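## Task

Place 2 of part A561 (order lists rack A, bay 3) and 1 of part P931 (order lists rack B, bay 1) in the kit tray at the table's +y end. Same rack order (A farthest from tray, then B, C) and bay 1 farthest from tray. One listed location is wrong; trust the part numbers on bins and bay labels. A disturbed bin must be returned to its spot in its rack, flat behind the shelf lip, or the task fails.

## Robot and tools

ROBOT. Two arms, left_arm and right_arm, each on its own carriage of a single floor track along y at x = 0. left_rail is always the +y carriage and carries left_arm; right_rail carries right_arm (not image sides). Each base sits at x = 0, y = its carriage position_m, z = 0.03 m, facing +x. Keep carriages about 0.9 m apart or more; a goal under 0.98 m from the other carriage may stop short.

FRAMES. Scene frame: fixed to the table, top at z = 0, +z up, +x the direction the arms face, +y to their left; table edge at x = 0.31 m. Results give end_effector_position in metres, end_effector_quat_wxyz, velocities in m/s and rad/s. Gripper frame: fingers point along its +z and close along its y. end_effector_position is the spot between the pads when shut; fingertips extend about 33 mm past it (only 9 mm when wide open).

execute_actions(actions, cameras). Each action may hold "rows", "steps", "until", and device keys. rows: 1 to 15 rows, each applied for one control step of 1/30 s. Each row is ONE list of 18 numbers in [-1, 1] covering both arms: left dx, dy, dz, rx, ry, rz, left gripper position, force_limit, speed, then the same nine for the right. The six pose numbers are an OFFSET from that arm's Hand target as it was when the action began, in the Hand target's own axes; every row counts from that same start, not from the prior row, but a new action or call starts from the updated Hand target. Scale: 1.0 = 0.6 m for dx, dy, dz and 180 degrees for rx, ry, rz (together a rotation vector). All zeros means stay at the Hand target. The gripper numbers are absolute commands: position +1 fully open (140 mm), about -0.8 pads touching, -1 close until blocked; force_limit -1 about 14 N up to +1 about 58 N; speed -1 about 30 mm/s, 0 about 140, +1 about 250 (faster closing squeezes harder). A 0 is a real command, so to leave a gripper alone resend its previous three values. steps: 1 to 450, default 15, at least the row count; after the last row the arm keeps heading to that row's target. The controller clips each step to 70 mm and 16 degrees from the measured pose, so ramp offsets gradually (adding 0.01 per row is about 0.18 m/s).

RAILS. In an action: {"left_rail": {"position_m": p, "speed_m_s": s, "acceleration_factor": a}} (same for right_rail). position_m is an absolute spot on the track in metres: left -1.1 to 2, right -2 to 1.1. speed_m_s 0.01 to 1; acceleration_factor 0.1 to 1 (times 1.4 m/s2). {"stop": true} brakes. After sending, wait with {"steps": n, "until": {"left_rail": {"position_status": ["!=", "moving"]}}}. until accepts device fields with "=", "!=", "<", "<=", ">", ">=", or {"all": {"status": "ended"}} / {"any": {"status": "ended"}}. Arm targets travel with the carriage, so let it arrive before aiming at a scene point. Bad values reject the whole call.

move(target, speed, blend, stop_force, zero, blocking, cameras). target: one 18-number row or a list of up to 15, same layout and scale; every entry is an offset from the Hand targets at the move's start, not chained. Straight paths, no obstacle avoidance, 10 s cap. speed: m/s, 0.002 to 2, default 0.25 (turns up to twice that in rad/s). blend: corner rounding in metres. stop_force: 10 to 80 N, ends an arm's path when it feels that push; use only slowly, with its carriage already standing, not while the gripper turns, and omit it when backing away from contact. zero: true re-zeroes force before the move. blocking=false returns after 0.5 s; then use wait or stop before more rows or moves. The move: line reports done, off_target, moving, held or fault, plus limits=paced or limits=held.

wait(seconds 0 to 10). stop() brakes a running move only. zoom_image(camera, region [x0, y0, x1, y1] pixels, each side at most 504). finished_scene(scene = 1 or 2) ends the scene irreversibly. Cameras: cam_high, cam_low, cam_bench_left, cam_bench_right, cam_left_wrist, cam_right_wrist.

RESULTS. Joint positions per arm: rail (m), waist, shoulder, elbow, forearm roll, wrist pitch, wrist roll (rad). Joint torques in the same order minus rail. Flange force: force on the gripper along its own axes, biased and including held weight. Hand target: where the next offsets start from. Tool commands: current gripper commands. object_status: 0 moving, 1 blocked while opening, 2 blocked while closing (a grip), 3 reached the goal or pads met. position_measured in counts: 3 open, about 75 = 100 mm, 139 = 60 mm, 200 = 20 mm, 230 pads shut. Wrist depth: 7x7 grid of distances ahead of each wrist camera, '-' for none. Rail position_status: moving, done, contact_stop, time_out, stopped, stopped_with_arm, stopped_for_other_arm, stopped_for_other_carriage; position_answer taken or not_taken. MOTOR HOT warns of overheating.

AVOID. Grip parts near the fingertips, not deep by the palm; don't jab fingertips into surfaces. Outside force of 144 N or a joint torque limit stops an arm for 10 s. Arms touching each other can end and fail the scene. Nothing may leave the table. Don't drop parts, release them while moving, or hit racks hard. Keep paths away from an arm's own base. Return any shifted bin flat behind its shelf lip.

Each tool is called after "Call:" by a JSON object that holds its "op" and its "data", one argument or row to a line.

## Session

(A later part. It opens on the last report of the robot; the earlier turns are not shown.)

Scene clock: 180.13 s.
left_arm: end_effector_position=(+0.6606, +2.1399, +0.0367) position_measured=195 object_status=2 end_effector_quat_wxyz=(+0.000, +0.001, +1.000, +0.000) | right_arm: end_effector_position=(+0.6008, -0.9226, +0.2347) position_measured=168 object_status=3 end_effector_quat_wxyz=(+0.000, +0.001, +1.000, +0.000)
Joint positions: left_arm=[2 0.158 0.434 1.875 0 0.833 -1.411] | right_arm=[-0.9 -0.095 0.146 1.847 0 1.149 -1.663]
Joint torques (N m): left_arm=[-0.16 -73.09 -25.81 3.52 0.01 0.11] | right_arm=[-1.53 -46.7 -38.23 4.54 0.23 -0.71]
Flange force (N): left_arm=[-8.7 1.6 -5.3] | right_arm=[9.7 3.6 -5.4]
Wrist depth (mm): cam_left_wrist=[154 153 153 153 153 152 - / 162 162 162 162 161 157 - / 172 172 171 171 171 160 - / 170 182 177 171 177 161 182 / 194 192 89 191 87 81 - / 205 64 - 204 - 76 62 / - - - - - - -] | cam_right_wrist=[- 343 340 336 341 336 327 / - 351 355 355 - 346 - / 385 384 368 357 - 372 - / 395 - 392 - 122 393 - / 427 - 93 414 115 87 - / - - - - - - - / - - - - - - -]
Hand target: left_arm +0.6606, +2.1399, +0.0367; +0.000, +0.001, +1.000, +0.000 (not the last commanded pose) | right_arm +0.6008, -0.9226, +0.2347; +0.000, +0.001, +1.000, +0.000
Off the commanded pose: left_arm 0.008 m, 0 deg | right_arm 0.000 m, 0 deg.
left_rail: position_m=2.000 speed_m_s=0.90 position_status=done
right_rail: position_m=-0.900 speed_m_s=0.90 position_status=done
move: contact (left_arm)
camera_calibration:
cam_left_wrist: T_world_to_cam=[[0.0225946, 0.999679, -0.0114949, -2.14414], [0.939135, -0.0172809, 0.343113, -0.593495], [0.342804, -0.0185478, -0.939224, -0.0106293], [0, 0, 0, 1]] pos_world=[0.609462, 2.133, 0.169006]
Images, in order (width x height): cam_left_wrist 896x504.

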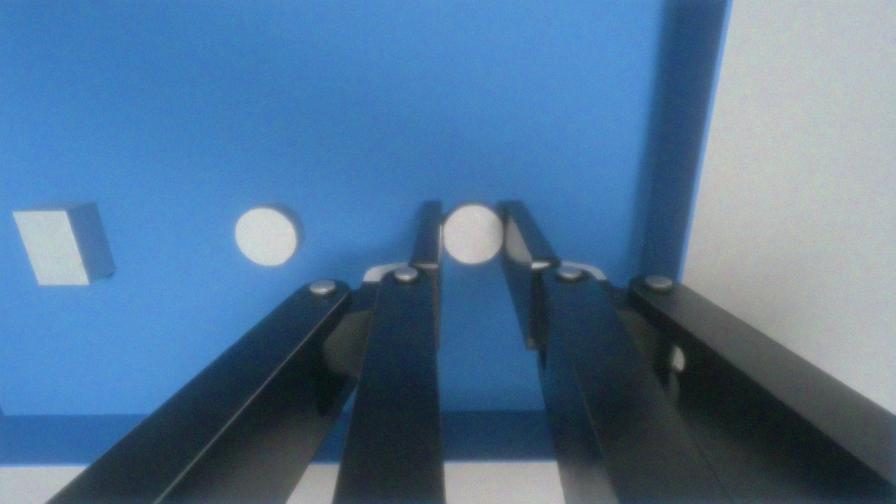

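Call:
{"op": "execute_actions", "data": {
  "actions": [
    {"rows": [[0,0,0,0,0,0,-0.31,-0.5,-0.8,0,0,0,0,0,0,-0.31,-0.5,-0.8]], "steps": 20}
  ],
  "cameras": []
}}

Call:
{"op": "move", "data": {
  "target": [0,0,-0.3,0,0,0,-0.31,-0.5,-0.8,0,0,0,0,0,0,-0.31,-0.5,-0.8],
  "speed": 0.18
}}

Call:
{"op": "zoom_image", "data": {
  "camera": "cam_bench_right",
  "region": [70, 270, 240, 380]
}}

Call:
{"op": "zoom_image", "data": {
  "camera": "cam_high",
  "region": [0, 280, 220, 430]
}}

Scene clock: 182.97 s.
left_arm: end_effector_position=(+0.6605, +2.1399, +0.0367) position_measured=168 object_status=3 end_effector_quat_wxyz=(+0.000, +0.001, +1.000, +0.000) | right_arm: end_effector_position=(+0.6008, -0.9226, +0.2347) position_measured=168 object_status=3 end_effector_quat_wxyz=(+0.000, +0.001, +1.000, +0.000)
Joint positions: left_arm=[2 0.158 0.434 1.875 0 0.833 -1.411] | right_arm=[-0.9 -0.095 0.146 1.847 0 1.149 -1.663]
Joint torques (N m): left_arm=[-1 -79.73 -29.02 3.25 0.45 0.13] | right_arm=[-1.4 -46.71 -38.27 4.5 0.22 -0.74]
Flange force (N): left_arm=[-9.9 3.0 5.0] | right_arm=[9.6 3.5 -5.7]
Wrist depth (mm): cam_left_wrist=[154 153 153 153 153 144 - / 162 162 162 161 161 157 160 / 172 171 171 170 170 168 - / 171 182 176 170 145 174 - / 195 89 89 193 93 91 191 / - 64 - 204 - 76 65 / - - - 194 - - 62] | cam_right_wrist=[- 324 336 341 333 335 332 / 359 355 350 354 351 - 347 / 384 375 375 372 - 371 370 / - - - - 122 - - / - - 88 - 115 87 411 / - - - 453 - - - / - - - - - - -]
Hand target: left_arm +0.6606, +2.1399, +0.0367; +0.000, +0.001, +1.000, +0.000 | right_arm +0.6008, -0.9226, +0.2347; +0.000, +0.001, +1.000, +0.000
Off the commanded pose: left_arm 0.000 m, 0 deg | right_arm 0.000 m, 0 deg.
left_rail: position_m=2.000 speed_m_s=0.90 position_status=done
right_rail: position_m=-0.900 speed_m_s=0.90 position_status=done
No camera images: "cameras" was empty.

Scene clock: 184.40 s.
left_arm: end_effector_position=(+0.6604, +2.1399, +0.2166) position_measured=168 object_status=3 end_effector_quat_wxyz=(+0.000, +0.001, +1.000, +0.000) | right_arm: end_effector_position=(+0.6008, -0.9226, +0.2347) position_measured=168 object_status=3 end_effector_quat_wxyz=(+0.000, +0.001, +1.000, +0.000)
Joint positions: left_arm=[2 0.158 0.269 1.727 0 1.144 -1.411] | right_arm=[-0.9 -0.095 0.146 1.847 0 1.149 -1.663]
Joint torques (N m): left_arm=[-0.83 -70.52 -35.23 3.98 0.63 0.15] | right_arm=[-1.55 -46.67 -38.18 4.5 0.22 -0.69]
Flange force (N): left_arm=[-12.3 3.1 0.8] | right_arm=[9.4 3.6 -5.7]
Wrist depth (mm): cam_left_wrist=[- 316 317 317 317 - - / - 329 336 334 328 - - / 356 351 353 355 340 - 354 / - 372 375 367 120 - 370 / - 78 89 - 87 91 389 / - 64 - - - 76 64 / - - - - - - 62] | cam_right_wrist=[- 328 334 - 337 340 - / - - 365 352 345 350 347 / - - 376 349 371 371 367 / 397 392 383 117 135 - - / 432 88 88 416 115 87 - / - - - 451 - - - / - - - - - - -]
Hand target: left_arm +0.6605, +2.1399, +0.2167; +0.000, +0.001, +1.000, +0.000 | right_arm +0.6008, -0.9226, +0.2347; +0.000, +0.001, +1.000, +0.000
Off the commanded pose: left_arm 0.000 m, 0 deg | right_arm 0.000 m, 0 deg.
left_rail: position_m=2.000 speed_m_s=0.90 position_status=done
right_rail: position_m=-0.900 speed_m_s=0.90 position_status=done
move: done
camera_calibration:
cam_left_wrist: T_world_to_cam=[[0.0225585, 0.999681, -0.0114017, -2.14198], [0.939136, -0.017279, 0.343112, -0.655167], [0.342805, -0.0184478, -0.939225, 0.15825], [0, 0, 0, 1]] pos_world=[0.609362, 2.1329, 0.349006]
cam_right_wrist: T_world_to_cam=[[0.00295954, 0.999844, -0.0173951, 0.936998], [0.937398, 0.00328401, 0.348245, -0.637608], [0.348248, -0.0173368, -0.937242, 0.138223], [0, 0, 0, 1]] pos_world=[0.546783, -0.932362, 0.367892]

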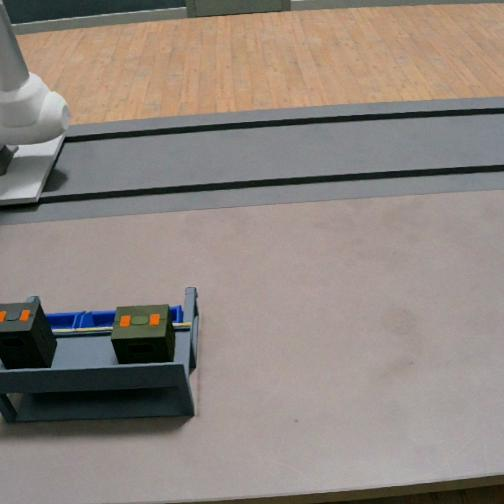

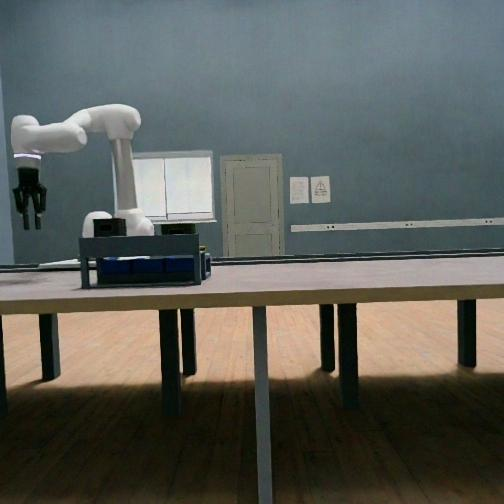

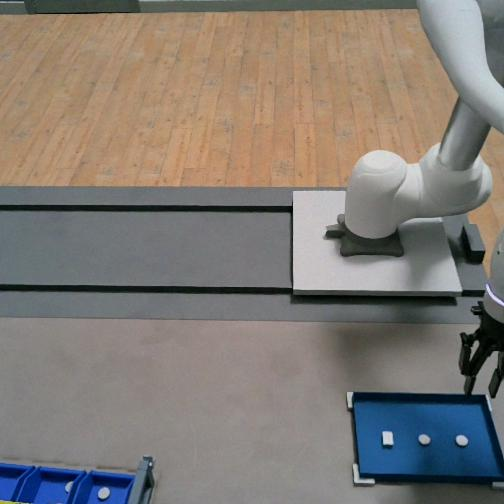

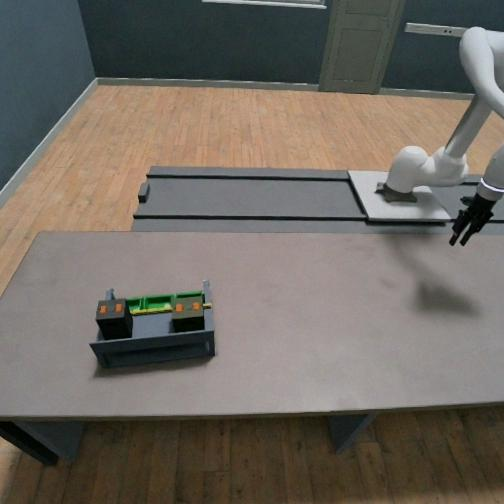

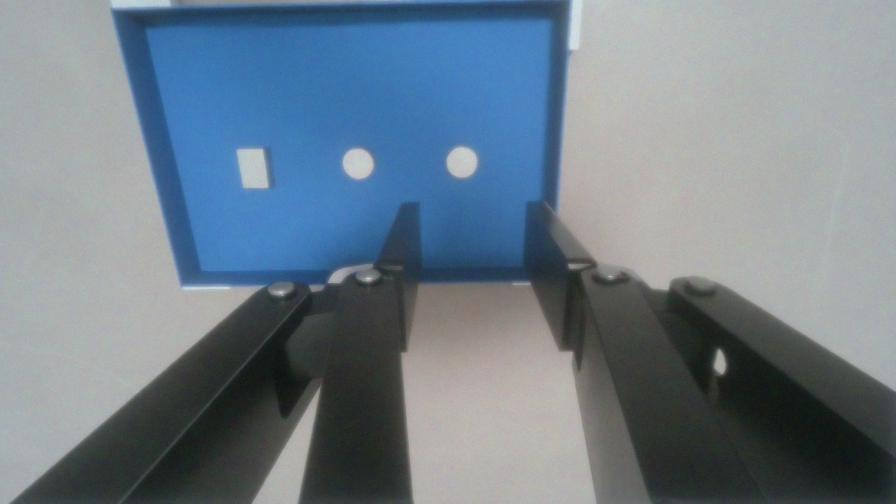

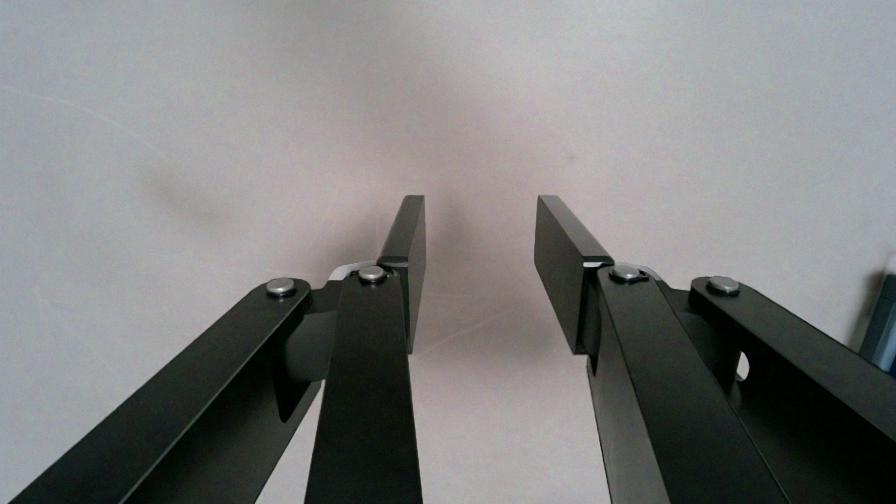

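Scaled by 2.965.

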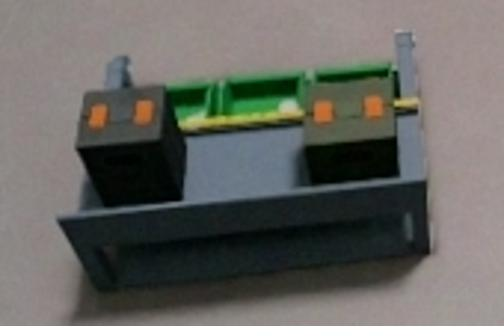

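Scaled by 2.291.

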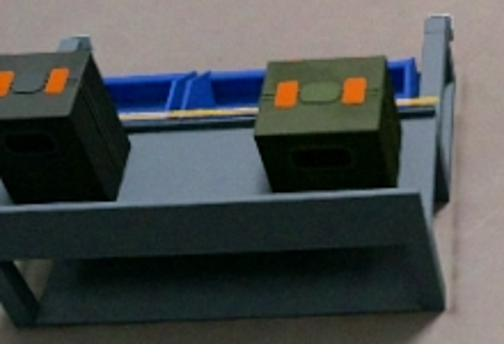

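Call:
{"op": "finished_scene", "data": {
  "scene": 2
}}

The scene is finished: the task was done.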